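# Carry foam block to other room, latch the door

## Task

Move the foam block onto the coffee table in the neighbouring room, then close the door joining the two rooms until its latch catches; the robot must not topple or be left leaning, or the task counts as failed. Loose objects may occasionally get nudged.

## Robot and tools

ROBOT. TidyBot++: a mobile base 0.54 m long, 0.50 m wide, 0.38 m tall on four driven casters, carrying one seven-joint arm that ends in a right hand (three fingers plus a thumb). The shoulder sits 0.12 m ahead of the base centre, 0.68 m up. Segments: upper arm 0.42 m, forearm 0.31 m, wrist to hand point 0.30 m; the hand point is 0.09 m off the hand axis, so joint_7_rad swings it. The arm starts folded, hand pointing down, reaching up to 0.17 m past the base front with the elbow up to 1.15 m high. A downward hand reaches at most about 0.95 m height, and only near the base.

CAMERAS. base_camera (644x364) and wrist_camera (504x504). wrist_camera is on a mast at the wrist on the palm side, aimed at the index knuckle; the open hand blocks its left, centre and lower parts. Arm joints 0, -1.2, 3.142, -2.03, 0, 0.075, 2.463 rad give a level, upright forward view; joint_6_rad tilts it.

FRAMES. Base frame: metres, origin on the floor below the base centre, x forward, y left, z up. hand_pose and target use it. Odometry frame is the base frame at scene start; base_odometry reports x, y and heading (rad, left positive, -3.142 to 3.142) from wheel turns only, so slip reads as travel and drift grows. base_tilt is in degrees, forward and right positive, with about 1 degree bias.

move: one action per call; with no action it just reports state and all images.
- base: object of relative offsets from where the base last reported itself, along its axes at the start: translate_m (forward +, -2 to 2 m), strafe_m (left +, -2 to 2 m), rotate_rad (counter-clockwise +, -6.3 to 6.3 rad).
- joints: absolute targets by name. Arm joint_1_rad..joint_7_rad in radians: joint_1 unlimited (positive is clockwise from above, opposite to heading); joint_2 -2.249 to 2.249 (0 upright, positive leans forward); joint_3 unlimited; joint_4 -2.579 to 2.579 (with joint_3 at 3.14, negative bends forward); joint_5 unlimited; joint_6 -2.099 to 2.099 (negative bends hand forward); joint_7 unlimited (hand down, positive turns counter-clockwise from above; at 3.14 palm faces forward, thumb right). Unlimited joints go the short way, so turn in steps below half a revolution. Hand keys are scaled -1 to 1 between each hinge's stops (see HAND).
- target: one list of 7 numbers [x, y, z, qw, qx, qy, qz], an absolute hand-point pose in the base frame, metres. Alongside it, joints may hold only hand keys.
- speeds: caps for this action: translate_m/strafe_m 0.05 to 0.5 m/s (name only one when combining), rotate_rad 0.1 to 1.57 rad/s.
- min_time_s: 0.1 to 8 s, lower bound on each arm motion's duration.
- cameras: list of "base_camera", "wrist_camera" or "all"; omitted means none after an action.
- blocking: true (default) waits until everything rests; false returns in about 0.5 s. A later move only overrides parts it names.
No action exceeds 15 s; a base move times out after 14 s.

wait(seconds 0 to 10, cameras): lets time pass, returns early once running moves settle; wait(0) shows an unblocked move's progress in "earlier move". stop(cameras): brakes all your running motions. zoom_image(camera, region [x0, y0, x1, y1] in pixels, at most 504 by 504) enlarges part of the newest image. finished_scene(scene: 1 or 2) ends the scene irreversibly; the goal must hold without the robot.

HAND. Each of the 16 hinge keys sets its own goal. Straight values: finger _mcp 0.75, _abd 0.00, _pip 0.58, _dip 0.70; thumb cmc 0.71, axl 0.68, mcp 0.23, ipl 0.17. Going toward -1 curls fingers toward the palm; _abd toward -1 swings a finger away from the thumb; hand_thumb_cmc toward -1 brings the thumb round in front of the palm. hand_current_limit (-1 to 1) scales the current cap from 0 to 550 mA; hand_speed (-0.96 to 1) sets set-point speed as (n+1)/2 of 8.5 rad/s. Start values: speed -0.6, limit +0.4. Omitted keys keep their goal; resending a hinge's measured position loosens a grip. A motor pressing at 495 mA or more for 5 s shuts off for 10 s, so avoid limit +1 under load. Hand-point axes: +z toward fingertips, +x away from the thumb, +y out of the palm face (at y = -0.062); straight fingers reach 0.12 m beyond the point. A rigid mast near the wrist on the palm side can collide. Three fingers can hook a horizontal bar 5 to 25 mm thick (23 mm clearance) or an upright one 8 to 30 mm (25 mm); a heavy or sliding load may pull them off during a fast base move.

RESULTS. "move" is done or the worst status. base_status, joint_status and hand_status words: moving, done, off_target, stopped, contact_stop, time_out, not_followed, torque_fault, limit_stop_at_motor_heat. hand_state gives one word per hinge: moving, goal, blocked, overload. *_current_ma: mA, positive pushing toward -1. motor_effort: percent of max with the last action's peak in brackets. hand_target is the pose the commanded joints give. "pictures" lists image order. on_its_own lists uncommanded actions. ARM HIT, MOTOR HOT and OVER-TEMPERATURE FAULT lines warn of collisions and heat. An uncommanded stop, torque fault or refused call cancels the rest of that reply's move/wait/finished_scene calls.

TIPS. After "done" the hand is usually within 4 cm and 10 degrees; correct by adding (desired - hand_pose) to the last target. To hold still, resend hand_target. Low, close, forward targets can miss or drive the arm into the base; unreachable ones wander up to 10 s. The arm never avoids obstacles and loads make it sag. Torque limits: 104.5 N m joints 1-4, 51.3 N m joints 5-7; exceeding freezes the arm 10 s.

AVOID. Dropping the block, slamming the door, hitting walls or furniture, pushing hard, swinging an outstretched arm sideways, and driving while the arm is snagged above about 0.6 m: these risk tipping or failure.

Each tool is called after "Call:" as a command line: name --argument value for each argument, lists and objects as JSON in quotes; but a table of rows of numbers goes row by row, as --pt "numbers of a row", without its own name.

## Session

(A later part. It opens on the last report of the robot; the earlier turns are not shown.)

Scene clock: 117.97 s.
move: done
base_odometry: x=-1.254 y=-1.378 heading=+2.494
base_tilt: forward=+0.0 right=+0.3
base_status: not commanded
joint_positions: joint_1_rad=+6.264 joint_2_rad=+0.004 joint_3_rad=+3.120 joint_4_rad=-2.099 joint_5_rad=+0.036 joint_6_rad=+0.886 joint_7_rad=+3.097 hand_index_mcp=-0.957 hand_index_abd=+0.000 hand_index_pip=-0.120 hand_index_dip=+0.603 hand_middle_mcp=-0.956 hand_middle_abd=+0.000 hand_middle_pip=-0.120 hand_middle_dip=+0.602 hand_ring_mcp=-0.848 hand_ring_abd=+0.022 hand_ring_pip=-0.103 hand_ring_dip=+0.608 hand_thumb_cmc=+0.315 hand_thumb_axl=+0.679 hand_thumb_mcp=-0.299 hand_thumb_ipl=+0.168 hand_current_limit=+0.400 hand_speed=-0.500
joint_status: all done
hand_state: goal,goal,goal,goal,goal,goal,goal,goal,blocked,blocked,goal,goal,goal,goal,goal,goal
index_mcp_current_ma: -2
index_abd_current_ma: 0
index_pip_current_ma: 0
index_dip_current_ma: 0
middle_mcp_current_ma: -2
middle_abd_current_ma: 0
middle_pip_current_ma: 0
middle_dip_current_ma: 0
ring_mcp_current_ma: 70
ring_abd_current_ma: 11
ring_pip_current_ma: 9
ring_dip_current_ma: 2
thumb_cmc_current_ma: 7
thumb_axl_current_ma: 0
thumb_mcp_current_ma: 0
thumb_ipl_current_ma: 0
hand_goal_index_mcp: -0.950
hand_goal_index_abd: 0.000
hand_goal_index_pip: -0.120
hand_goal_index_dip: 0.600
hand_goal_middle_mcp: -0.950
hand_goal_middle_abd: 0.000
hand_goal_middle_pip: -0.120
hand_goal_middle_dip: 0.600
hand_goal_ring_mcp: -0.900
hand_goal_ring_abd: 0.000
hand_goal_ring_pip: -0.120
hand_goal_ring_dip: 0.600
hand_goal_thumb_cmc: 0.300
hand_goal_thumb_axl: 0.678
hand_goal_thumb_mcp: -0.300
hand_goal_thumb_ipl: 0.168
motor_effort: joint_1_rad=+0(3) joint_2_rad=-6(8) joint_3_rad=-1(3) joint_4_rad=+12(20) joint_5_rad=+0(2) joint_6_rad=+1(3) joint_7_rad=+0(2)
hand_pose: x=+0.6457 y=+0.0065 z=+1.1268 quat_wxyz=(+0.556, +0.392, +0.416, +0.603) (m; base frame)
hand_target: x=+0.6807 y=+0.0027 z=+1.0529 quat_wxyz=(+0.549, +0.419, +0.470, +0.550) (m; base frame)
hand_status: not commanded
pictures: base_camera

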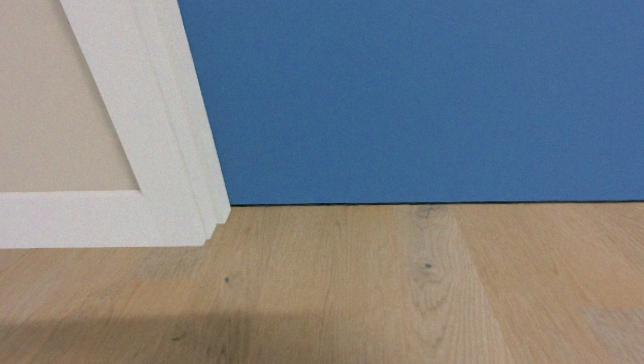

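Call:
move --base '{"translate_m": -0.006}' --joints '{"joint_2_rad": 0.09, "joint_4_rad": -2.22, "joint_6_rad": 0.9}' --min_time_s 1.5

Call:
move --joints '{"joint_2_rad": 0.12, "joint_4_rad": -2.28, "joint_6_rad": 0.93}' --min_time_s 1.5

Call:
move --joints '{"joint_2_rad": 0.14, "joint_4_rad": -2.32, "joint_6_rad": 0.95}' --min_time_s 1

Scene clock: 123.37 s.
move: off_target
base_odometry: x=-1.249 y=-1.381 heading=+2.494
base_tilt: forward=+0.0 right=+0.3
base_status: done
joint_positions: joint_1_rad=+6.265 joint_2_rad=+0.011 joint_3_rad=+3.120 joint_4_rad=-2.135 joint_5_rad=+0.036 joint_6_rad=+0.934 joint_7_rad=+3.097 hand_index_mcp=-0.957 hand_index_abd=+0.000 hand_index_pip=-0.120 hand_index_dip=+0.603 hand_middle_mcp=-0.956 hand_middle_abd=+0.000 hand_middle_pip=-0.120 hand_middle_dip=+0.602 hand_ring_mcp=-0.848 hand_ring_abd=+0.022 hand_ring_pip=-0.103 hand_ring_dip=+0.608 hand_thumb_cmc=+0.314 hand_thumb_axl=+0.679 hand_thumb_mcp=-0.299 hand_thumb_ipl=+0.168 hand_current_limit=+0.400 hand_speed=-0.500
joint_status: joint_4_rad off_target (ended at -2.135, target -2.220); the others done
hand_state: goal,goal,goal,goal,goal,goal,goal,goal,blocked,blocked,goal,goal,goal,goal,goal,goal
index_mcp_current_ma: -2
index_abd_current_ma: 0
index_pip_current_ma: 0
index_dip_current_ma: 0
middle_mcp_current_ma: -2
middle_abd_current_ma: 0
middle_pip_current_ma: 0
middle_dip_current_ma: 0
ring_mcp_current_ma: 70
ring_abd_current_ma: 11
ring_pip_current_ma: 9
ring_dip_current_ma: 2
thumb_cmc_current_ma: 7
thumb_axl_current_ma: 0
thumb_mcp_current_ma: 0
thumb_ipl_current_ma: 0
hand_goal_index_mcp: -0.950
hand_goal_index_abd: 0.000
hand_goal_index_pip: -0.120
hand_goal_index_dip: 0.600
hand_goal_middle_mcp: -0.950
hand_goal_middle_abd: 0.000
hand_goal_middle_pip: -0.120
hand_goal_middle_dip: 0.600
hand_goal_ring_mcp: -0.900
hand_goal_ring_abd: 0.000
hand_goal_ring_pip: -0.120
hand_goal_ring_dip: 0.600
hand_goal_thumb_cmc: 0.300
hand_goal_thumb_axl: 0.678
hand_goal_thumb_mcp: -0.300
hand_goal_thumb_ipl: 0.168
motor_effort: joint_1_rad=-1(2) joint_2_rad=-3(10) joint_3_rad=-2(2) joint_4_rad=+5(12) joint_5_rad=+3(3) joint_6_rad=-2(3) joint_7_rad=+2(3)
hand_pose: x=+0.6405 y=+0.0059 z=+1.1165 quat_wxyz=(+0.556, +0.391, +0.414, +0.605) (m; base frame)
hand_target: x=+0.6734 y=+0.0028 z=+1.0220 quat_wxyz=(+0.536, +0.432, +0.483, +0.540) (m; base frame)
hand_status: not commanded
pictures: none

Scene clock: 126.73 s.
move: done
base_odometry: x=-1.249 y=-1.381 heading=+2.494
base_tilt: forward=+0.0 right=+0.3
base_status: not commanded
joint_positions: joint_1_rad=+6.285 joint_2_rad=+0.096 joint_3_rad=+3.131 joint_4_rad=-2.266 joint_5_rad=+0.037 joint_6_rad=+0.941 joint_7_rad=+3.097 hand_index_mcp=-0.957 hand_index_abd=+0.000 hand_index_pip=-0.120 hand_index_dip=+0.603 hand_middle_mcp=-0.956 hand_middle_abd=+0.000 hand_middle_pip=-0.120 hand_middle_dip=+0.602 hand_ring_mcp=-0.848 hand_ring_abd=+0.022 hand_ring_pip=-0.103 hand_ring_dip=+0.608 hand_thumb_cmc=+0.313 hand_thumb_axl=+0.679 hand_thumb_mcp=-0.299 hand_thumb_ipl=+0.168 hand_current_limit=+0.400 hand_speed=-0.500
joint_status: all done
hand_state: goal,goal,goal,goal,goal,goal,goal,goal,blocked,blocked,goal,goal,goal,goal,goal,goal
index_mcp_current_ma: -2
index_abd_current_ma: 0
index_pip_current_ma: 0
index_dip_current_ma: 0
middle_mcp_current_ma: -2
middle_abd_current_ma: 0
middle_pip_current_ma: 0
middle_dip_current_ma: 0
ring_mcp_current_ma: 70
ring_abd_current_ma: 11
ring_pip_current_ma: 9
ring_dip_current_ma: 2
thumb_cmc_current_ma: 6
thumb_axl_current_ma: 0
thumb_mcp_current_ma: 0
thumb_ipl_current_ma: 0
hand_goal_index_mcp: -0.950
hand_goal_index_abd: 0.000
hand_goal_index_pip: -0.120
hand_goal_index_dip: 0.600
hand_goal_middle_mcp: -0.950
hand_goal_middle_abd: 0.000
hand_goal_middle_pip: -0.120
hand_goal_middle_dip: 0.600
hand_goal_ring_mcp: -0.900
hand_goal_ring_abd: 0.000
hand_goal_ring_pip: -0.120
hand_goal_ring_dip: 0.600
hand_goal_thumb_cmc: 0.300
hand_goal_thumb_axl: 0.678
hand_goal_thumb_mcp: -0.300
hand_goal_thumb_ipl: 0.168
motor_effort: joint_1_rad=+0(6) joint_2_rad=-17(19) joint_3_rad=-1(7) joint_4_rad=+14(16) joint_5_rad=+0(6) joint_6_rad=+8(9) joint_7_rad=+0(3)
hand_pose: x=+0.6664 y=-0.0101 z=+1.0059 quat_wxyz=(+0.520, +0.457, +0.465, +0.551) (m; base frame)
hand_target: x=+0.6735 y=+0.0029 z=+0.9834 quat_wxyz=(+0.521, +0.448, +0.499, +0.527) (m; base frame)
hand_status: not commanded
pictures: none

Scene clock: 128.03 s.
move: done
base_odometry: x=-1.249 y=-1.381 heading=+2.494
base_tilt: forward=+0.0 right=+0.3
base_status: not commanded
joint_positions: joint_1_rad=+6.285 joint_2_rad=+0.097 joint_3_rad=+3.131 joint_4_rad=-2.296 joint_5_rad=+0.037 joint_6_rad=+0.941 joint_7_rad=+3.097 hand_index_mcp=-0.957 hand_index_abd=+0.000 hand_index_pip=-0.120 hand_index_dip=+0.603 hand_middle_mcp=-0.956 hand_middle_abd=+0.000 hand_middle_pip=-0.120 hand_middle_dip=+0.602 hand_ring_mcp=-0.848 hand_ring_abd=+0.022 hand_ring_pip=-0.103 hand_ring_dip=+0.608 hand_thumb_cmc=+0.313 hand_thumb_axl=+0.679 hand_thumb_mcp=-0.299 hand_thumb_ipl=+0.168 hand_current_limit=+0.400 hand_speed=-0.500
joint_status: all done
hand_state: goal,goal,goal,goal,goal,goal,goal,goal,blocked,blocked,goal,goal,goal,goal,goal,goal
index_mcp_current_ma: -2
index_abd_current_ma: 0
index_pip_current_ma: 0
index_dip_current_ma: 0
middle_mcp_current_ma: -2
middle_abd_current_ma: 0
middle_pip_current_ma: 0
middle_dip_current_ma: 0
ring_mcp_current_ma: 70
ring_abd_current_ma: 11
ring_pip_current_ma: 9
ring_dip_current_ma: 2
thumb_cmc_current_ma: 6
thumb_axl_current_ma: 0
thumb_mcp_current_ma: 0
thumb_ipl_current_ma: 0
hand_goal_index_mcp: -0.950
hand_goal_index_abd: 0.000
hand_goal_index_pip: -0.120
hand_goal_index_dip: 0.600
hand_goal_middle_mcp: -0.950
hand_goal_middle_abd: 0.000
hand_goal_middle_pip: -0.120
hand_goal_middle_dip: 0.600
hand_goal_ring_mcp: -0.900
hand_goal_ring_abd: 0.000
hand_goal_ring_pip: -0.120
hand_goal_ring_dip: 0.600
hand_goal_thumb_cmc: 0.300
hand_goal_thumb_axl: 0.678
hand_goal_thumb_mcp: -0.300
hand_goal_thumb_ipl: 0.168
motor_effort: joint_1_rad=+0(1) joint_2_rad=-17(18) joint_3_rad=-1(2) joint_4_rad=+14(15) joint_5_rad=+0(0) joint_6_rad=+8(9) joint_7_rad=+0(1)
hand_pose: x=+0.6635 y=-0.0101 z=+0.9898 quat_wxyz=(+0.513, +0.465, +0.474, +0.544) (m; base frame)
hand_target: x=+0.6719 y=+0.0030 z=+0.9582 quat_wxyz=(+0.511, +0.459, +0.510, +0.519) (m; base frame)
hand_status: not commanded
pictures: none

Call:
move --cameras '["all"]'

Scene clock: 130.10 s.
Motor temperatures (°C): [36 36 31 31 37 45 40]
base_odometry: x=-1.249 y=-1.381 heading=+2.494
base_tilt: forward=+0.0 right=+0.3
base_status: not commanded
joint_positions: joint_1_rad=+6.285 joint_2_rad=+0.097 joint_3_rad=+3.131 joint_4_rad=-2.296 joint_5_rad=+0.037 joint_6_rad=+0.941 joint_7_rad=+3.097 hand_index_mcp=-0.957 hand_index_abd=+0.000 hand_index_pip=-0.120 hand_index_dip=+0.603 hand_middle_mcp=-0.956 hand_middle_abd=+0.000 hand_middle_pip=-0.120 hand_middle_dip=+0.602 hand_ring_mcp=-0.848 hand_ring_abd=+0.022 hand_ring_pip=-0.103 hand_ring_dip=+0.608 hand_thumb_cmc=+0.313 hand_thumb_axl=+0.679 hand_thumb_mcp=-0.299 hand_thumb_ipl=+0.168 hand_current_limit=+0.400 hand_speed=-0.500
joint_status: all done
hand_state: goal,goal,goal,goal,goal,goal,goal,goal,blocked,blocked,goal,goal,goal,goal,goal,goal
index_mcp_current_ma: -2
index_abd_current_ma: 0
index_pip_current_ma: 0
index_dip_current_ma: 0
middle_mcp_current_ma: -2
middle_abd_current_ma: 0
middle_pip_current_ma: 0
middle_dip_current_ma: 0
ring_mcp_current_ma: 70
ring_abd_current_ma: 11
ring_pip_current_ma: 9
ring_dip_current_ma: 2
thumb_cmc_current_ma: 6
thumb_axl_current_ma: 0
thumb_mcp_current_ma: 0
thumb_ipl_current_ma: 0
hand_goal_index_mcp: -0.950
hand_goal_index_abd: 0.000
hand_goal_index_pip: -0.120
hand_goal_index_dip: 0.600
hand_goal_middle_mcp: -0.950
hand_goal_middle_abd: 0.000
hand_goal_middle_pip: -0.120
hand_goal_middle_dip: 0.600
hand_goal_ring_mcp: -0.900
hand_goal_ring_abd: 0.000
hand_goal_ring_pip: -0.120
hand_goal_ring_dip: 0.600
hand_goal_thumb_cmc: 0.300
hand_goal_thumb_axl: 0.678
hand_goal_thumb_mcp: -0.300
hand_goal_thumb_ipl: 0.168
motor_effort: joint_1_rad=+0(1) joint_2_rad=-16(18) joint_3_rad=-1(2) joint_4_rad=+14(15) joint_5_rad=+0(0) joint_6_rad=+8(9) joint_7_rad=+0(1)
hand_pose: x=+0.6635 y=-0.0101 z=+0.9898 quat_wxyz=(+0.513, +0.465, +0.474, +0.544) (m; base frame)
hand_target: x=+0.6719 y=+0.0030 z=+0.9582 quat_wxyz=(+0.511, +0.459, +0.510, +0.519) (m; base frame)
hand_status: not commanded
pictures: base_camera, wrist_camera

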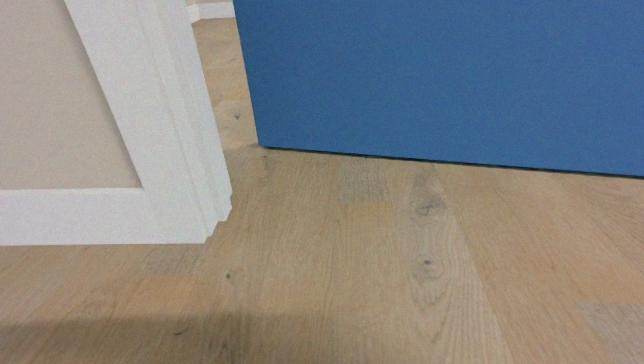

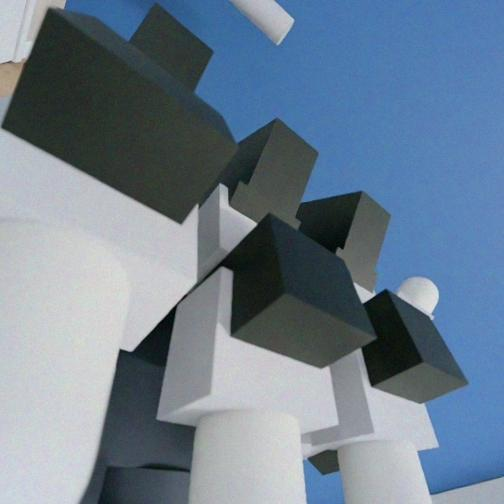

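Call:
move --base '{"translate_m": -0.12, "rotate_rad": -0.01}'

Call:
move --base '{"strafe_m": -0.25}' --joints '{"joint_1_rad": 0.0, "joint_2_rad": 0.12, "joint_3_rad": 3.14, "joint_4_rad": -2.33, "joint_5_rad": 0.0, "joint_6_rad": 0.75, "joint_7_rad": -1.57}' --cameras '["base_camera"]'

Call:
move --base '{"translate_m": 0.57}' --speeds '{"translate_m": 0.2}' --cameras '["all"]'

Scene clock: 141.27 s.
move: done
base_odometry: x=-1.153 y=-1.454 heading=+2.484
base_tilt: forward=+0.0 right=+0.3
base_status: done
joint_positions: joint_1_rad=+6.285 joint_2_rad=+0.106 joint_3_rad=+3.131 joint_4_rad=-2.302 joint_5_rad=+0.037 joint_6_rad=+0.941 joint_7_rad=+3.097 hand_index_mcp=-0.957 hand_index_abd=+0.000 hand_index_pip=-0.120 hand_index_dip=+0.603 hand_middle_mcp=-0.956 hand_middle_abd=+0.000 hand_middle_pip=-0.120 hand_middle_dip=+0.602 hand_ring_mcp=-0.848 hand_ring_abd=+0.022 hand_ring_pip=-0.103 hand_ring_dip=+0.608 hand_thumb_cmc=+0.313 hand_thumb_axl=+0.679 hand_thumb_mcp=-0.299 hand_thumb_ipl=+0.168 hand_current_limit=+0.400 hand_speed=-0.500
joint_status: not commanded
hand_state: goal,goal,goal,goal,goal,goal,goal,goal,blocked,blocked,goal,goal,goal,goal,goal,goal
index_mcp_current_ma: -2
index_abd_current_ma: 0
index_pip_current_ma: 0
index_dip_current_ma: 0
middle_mcp_current_ma: -2
middle_abd_current_ma: 0
middle_pip_current_ma: 0
middle_dip_current_ma: 0
ring_mcp_current_ma: 70
ring_abd_current_ma: 11
ring_pip_current_ma: 9
ring_dip_current_ma: 2
thumb_cmc_current_ma: 6
thumb_axl_current_ma: 0
thumb_mcp_current_ma: 0
thumb_ipl_current_ma: 0
hand_goal_index_mcp: -0.950
hand_goal_index_abd: 0.000
hand_goal_index_pip: -0.120
hand_goal_index_dip: 0.600
hand_goal_middle_mcp: -0.950
hand_goal_middle_abd: 0.000
hand_goal_middle_pip: -0.120
hand_goal_middle_dip: 0.600
hand_goal_ring_mcp: -0.900
hand_goal_ring_abd: 0.000
hand_goal_ring_pip: -0.120
hand_goal_ring_dip: 0.600
hand_goal_thumb_cmc: 0.300
hand_goal_thumb_axl: 0.678
hand_goal_thumb_mcp: -0.300
hand_goal_thumb_ipl: 0.168
motor_effort: joint_1_rad=-1(2) joint_2_rad=-17(20) joint_3_rad=-1(2) joint_4_rad=+14(15) joint_5_rad=+0(1) joint_6_rad=+8(9) joint_7_rad=+0(0)
hand_pose: x=+0.6657 y=-0.0101 z=+0.9818 quat_wxyz=(+0.509, +0.469, +0.477, +0.541) (m; base frame)
hand_target: x=+0.6719 y=+0.0030 z=+0.9582 quat_wxyz=(+0.511, +0.459, +0.510, +0.519) (m; base frame)
hand_status: not commanded
pictures: none

Scene clock: 143.40 s.
move: done
base_odometry: x=-1.000 y=-1.256 heading=+2.484
base_tilt: forward=+0.0 right=+0.3
base_status: done
joint_positions: joint_1_rad=+6.285 joint_2_rad=+0.106 joint_3_rad=+3.132 joint_4_rad=-2.307 joint_5_rad=+0.037 joint_6_rad=+0.795 joint_7_rad=+4.651 hand_index_mcp=-0.953 hand_index_abd=-0.001 hand_index_pip=-0.120 hand_index_dip=+0.603 hand_middle_mcp=-0.953 hand_middle_abd=-0.001 hand_middle_pip=-0.120 hand_middle_dip=+0.602 hand_ring_mcp=-0.848 hand_ring_abd=+0.022 hand_ring_pip=-0.103 hand_ring_dip=+0.608 hand_thumb_cmc=+0.299 hand_thumb_axl=+0.678 hand_thumb_mcp=-0.301 hand_thumb_ipl=+0.168 hand_current_limit=+0.400 hand_speed=-0.500
joint_status: all done
hand_state: goal,goal,goal,goal,goal,goal,goal,goal,blocked,blocked,goal,goal,goal,goal,goal,goal
index_mcp_current_ma: 0
index_abd_current_ma: 0
index_pip_current_ma: 0
index_dip_current_ma: 0
middle_mcp_current_ma: 0
middle_abd_current_ma: 0
middle_pip_current_ma: 0
middle_dip_current_ma: 0
ring_mcp_current_ma: 70
ring_abd_current_ma: 11
ring_pip_current_ma: 9
ring_dip_current_ma: 2
thumb_cmc_current_ma: 0
thumb_axl_current_ma: 0
thumb_mcp_current_ma: 0
thumb_ipl_current_ma: 0
hand_goal_index_mcp: -0.950
hand_goal_index_abd: 0.000
hand_goal_index_pip: -0.120
hand_goal_index_dip: 0.600
hand_goal_middle_mcp: -0.950
hand_goal_middle_abd: 0.000
hand_goal_middle_pip: -0.120
hand_goal_middle_dip: 0.600
hand_goal_ring_mcp: -0.900
hand_goal_ring_abd: 0.000
hand_goal_ring_pip: -0.120
hand_goal_ring_dip: 0.600
hand_goal_thumb_cmc: 0.300
hand_goal_thumb_axl: 0.678
hand_goal_thumb_mcp: -0.300
hand_goal_thumb_ipl: 0.168
motor_effort: joint_1_rad=+0(3) joint_2_rad=-17(18) joint_3_rad=-1(4) joint_4_rad=+14(15) joint_5_rad=+0(1) joint_6_rad=+8(9) joint_7_rad=-1(2)
hand_pose: x=+0.6721 y=+0.0975 z=+0.8770 quat_wxyz=(+0.689, +0.001, +0.724, +0.025) (m; base frame)
hand_target: x=+0.6716 y=+0.0872 z=+0.8410 quat_wxyz=(+0.660, -0.001, +0.751, +0.000) (m; base frame)
hand_status: not commanded
pictures: base_camera

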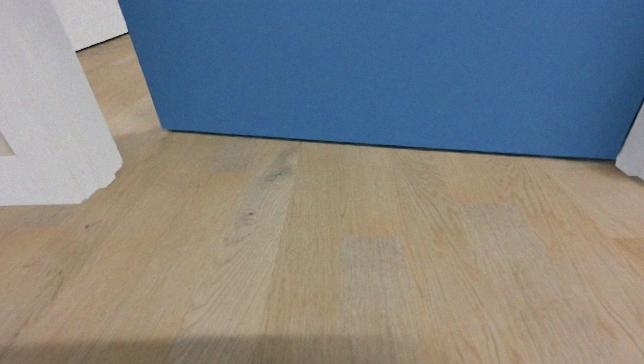

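Scene clock: 146.97 s.
move: done
base_odometry: x=-1.451 y=-0.907 heading=+2.484
base_tilt: forward=+0.0 right=+0.3
base_status: done
joint_positions: joint_1_rad=+6.285 joint_2_rad=+0.095 joint_3_rad=+3.132 joint_4_rad=-2.337 joint_5_rad=+0.037 joint_6_rad=+0.785 joint_7_rad=+4.652 hand_index_mcp=-0.951 hand_index_abd=-0.002 hand_index_pip=-0.120 hand_index_dip=+0.603 hand_middle_mcp=-0.950 hand_middle_abd=-0.001 hand_middle_pip=-0.120 hand_middle_dip=+0.602 hand_ring_mcp=-0.848 hand_ring_abd=+0.022 hand_ring_pip=-0.103 hand_ring_dip=+0.608 hand_thumb_cmc=+0.299 hand_thumb_axl=+0.678 hand_thumb_mcp=-0.302 hand_thumb_ipl=+0.168 hand_current_limit=+0.400 hand_speed=-0.500
joint_status: not commanded
hand_state: goal,goal,goal,goal,goal,goal,goal,goal,blocked,blocked,goal,goal,goal,goal,goal,goal
index_mcp_current_ma: 0
index_abd_current_ma: 0
index_pip_current_ma: 0
index_dip_current_ma: 0
middle_mcp_current_ma: 0
middle_abd_current_ma: 0
middle_pip_current_ma: 0
middle_dip_current_ma: 0
ring_mcp_current_ma: 70
ring_abd_current_ma: 11
ring_pip_current_ma: 9
ring_dip_current_ma: 2
thumb_cmc_current_ma: 0
thumb_axl_current_ma: 0
thumb_mcp_current_ma: 0
thumb_ipl_current_ma: 0
hand_goal_index_mcp: -0.950
hand_goal_index_abd: 0.000
hand_goal_index_pip: -0.120
hand_goal_index_dip: 0.600
hand_goal_middle_mcp: -0.950
hand_goal_middle_abd: 0.000
hand_goal_middle_pip: -0.120
hand_goal_middle_dip: 0.600
hand_goal_ring_mcp: -0.900
hand_goal_ring_abd: 0.000
hand_goal_ring_pip: -0.120
hand_goal_ring_dip: 0.600
hand_goal_thumb_cmc: 0.300
hand_goal_thumb_axl: 0.678
hand_goal_thumb_mcp: -0.300
hand_goal_thumb_ipl: 0.168
motor_effort: joint_1_rad=+0(2) joint_2_rad=-15(19) joint_3_rad=-1(2) joint_4_rad=+14(30) joint_5_rad=-1(1) joint_6_rad=+8(9) joint_7_rad=-1(1)
hand_pose: x=+0.6631 y=+0.0973 z=+0.8647 quat_wxyz=(+0.679, +0.001, +0.734, +0.024) (m; base frame)
hand_target: x=+0.6716 y=+0.0872 z=+0.8410 quat_wxyz=(+0.660, -0.001, +0.751, +0.000) (m; base frame)
hand_status: not commanded
pictures: base_camera, wrist_camera

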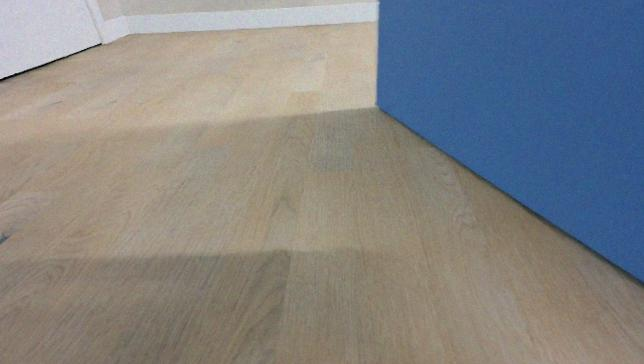

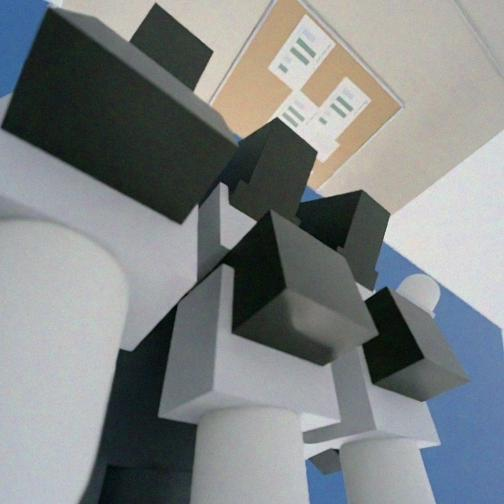

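Call:
move --joints '{"joint_1_rad": 0.75}' --min_time_s 1.5

Call:
move --base '{"translate_m": 0.4}' --speeds '{"translate_m": 0.25}' --cameras '["all"]'

Scene clock: 151.63 s.
move: done
base_odometry: x=-1.451 y=-0.907 heading=+2.484
base_tilt: forward=+0.0 right=+0.3
base_status: not commanded
joint_positions: joint_1_rad=+7.010 joint_2_rad=+0.095 joint_3_rad=+3.132 joint_4_rad=-2.337 joint_5_rad=+0.037 joint_6_rad=+0.785 joint_7_rad=+4.652 hand_index_mcp=-0.951 hand_index_abd=-0.002 hand_index_pip=-0.120 hand_index_dip=+0.603 hand_middle_mcp=-0.950 hand_middle_abd=-0.001 hand_middle_pip=-0.120 hand_middle_dip=+0.602 hand_ring_mcp=-0.848 hand_ring_abd=+0.022 hand_ring_pip=-0.103 hand_ring_dip=+0.608 hand_thumb_cmc=+0.299 hand_thumb_axl=+0.678 hand_thumb_mcp=-0.302 hand_thumb_ipl=+0.168 hand_current_limit=+0.400 hand_speed=-0.500
joint_status: all done
hand_state: goal,goal,goal,goal,goal,goal,goal,goal,blocked,blocked,goal,goal,goal,goal,goal,goal
index_mcp_current_ma: 0
index_abd_current_ma: 0
index_pip_current_ma: 0
index_dip_current_ma: 0
middle_mcp_current_ma: 0
middle_abd_current_ma: 0
middle_pip_current_ma: 0
middle_dip_current_ma: 0
ring_mcp_current_ma: 70
ring_abd_current_ma: 11
ring_pip_current_ma: 9
ring_dip_current_ma: 2
thumb_cmc_current_ma: 0
thumb_axl_current_ma: 0
thumb_mcp_current_ma: 0
thumb_ipl_current_ma: 0
hand_goal_index_mcp: -0.950
hand_goal_index_abd: 0.000
hand_goal_index_pip: -0.120
hand_goal_index_dip: 0.600
hand_goal_middle_mcp: -0.950
hand_goal_middle_abd: 0.000
hand_goal_middle_pip: -0.120
hand_goal_middle_dip: 0.600
hand_goal_ring_mcp: -0.900
hand_goal_ring_abd: 0.000
hand_goal_ring_pip: -0.120
hand_goal_ring_dip: 0.600
hand_goal_thumb_cmc: 0.300
hand_goal_thumb_axl: 0.678
hand_goal_thumb_mcp: -0.300
hand_goal_thumb_ipl: 0.168
motor_effort: joint_1_rad=+0(2) joint_2_rad=-16(17) joint_3_rad=-1(2) joint_4_rad=+14(14) joint_5_rad=+0(1) joint_6_rad=+8(9) joint_7_rad=-1(1)
hand_pose: x=+0.5909 y=-0.2877 z=+0.8647 quat_wxyz=(+0.643, +0.261, +0.686, -0.218) (m; base frame)
hand_target: x=+0.5827 y=-0.3128 z=+0.8410 quat_wxyz=(+0.614, +0.274, +0.699, -0.241) (m; base frame)
hand_status: not commanded
pictures: none

Scene clock: 154.03 s.
move: done
base_odometry: x=-1.768 y=-0.662 heading=+2.484
base_tilt: forward=+0.0 right=+0.3
base_status: done
joint_positions: joint_1_rad=+7.014 joint_2_rad=+0.095 joint_3_rad=+3.132 joint_4_rad=-2.337 joint_5_rad=+0.037 joint_6_rad=+0.785 joint_7_rad=+4.652 hand_index_mcp=-0.951 hand_index_abd=-0.002 hand_index_pip=-0.120 hand_index_dip=+0.603 hand_middle_mcp=-0.950 hand_middle_abd=-0.001 hand_middle_pip=-0.120 hand_middle_dip=+0.602 hand_ring_mcp=-0.848 hand_ring_abd=+0.022 hand_ring_pip=-0.103 hand_ring_dip=+0.608 hand_thumb_cmc=+0.299 hand_thumb_axl=+0.678 hand_thumb_mcp=-0.302 hand_thumb_ipl=+0.168 hand_current_limit=+0.400 hand_speed=-0.500
joint_status: not commanded
hand_state: goal,goal,goal,goal,goal,goal,goal,goal,blocked,blocked,goal,goal,goal,goal,goal,goal
index_mcp_current_ma: 0
index_abd_current_ma: 0
index_pip_current_ma: 0
index_dip_current_ma: 0
middle_mcp_current_ma: 0
middle_abd_current_ma: 0
middle_pip_current_ma: 0
middle_dip_current_ma: 0
ring_mcp_current_ma: 70
ring_abd_current_ma: 11
ring_pip_current_ma: 9
ring_dip_current_ma: 2
thumb_cmc_current_ma: 0
thumb_axl_current_ma: 0
thumb_mcp_current_ma: 0
thumb_ipl_current_ma: 0
hand_goal_index_mcp: -0.950
hand_goal_index_abd: 0.000
hand_goal_index_pip: -0.120
hand_goal_index_dip: 0.600
hand_goal_middle_mcp: -0.950
hand_goal_middle_abd: 0.000
hand_goal_middle_pip: -0.120
hand_goal_middle_dip: 0.600
hand_goal_ring_mcp: -0.900
hand_goal_ring_abd: 0.000
hand_goal_ring_pip: -0.120
hand_goal_ring_dip: 0.600
hand_goal_thumb_cmc: 0.300
hand_goal_thumb_axl: 0.678
hand_goal_thumb_mcp: -0.300
hand_goal_thumb_ipl: 0.168
motor_effort: joint_1_rad=+0(1) joint_2_rad=-17(19) joint_3_rad=-1(2) joint_4_rad=+13(15) joint_5_rad=-1(1) joint_6_rad=+8(9) joint_7_rad=-1(1)
hand_pose: x=+0.5898 y=-0.2895 z=+0.8647 quat_wxyz=(+0.643, +0.263, +0.685, -0.219) (m; base frame)
hand_target: x=+0.5827 y=-0.3128 z=+0.8410 quat_wxyz=(+0.614, +0.274, +0.699, -0.241) (m; base frame)
hand_status: not commanded
pictures: base_camera, wrist_camera

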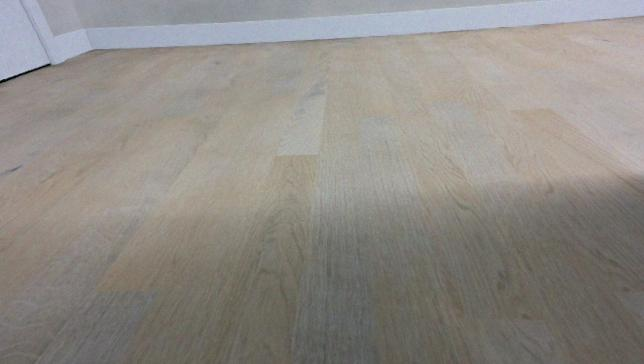

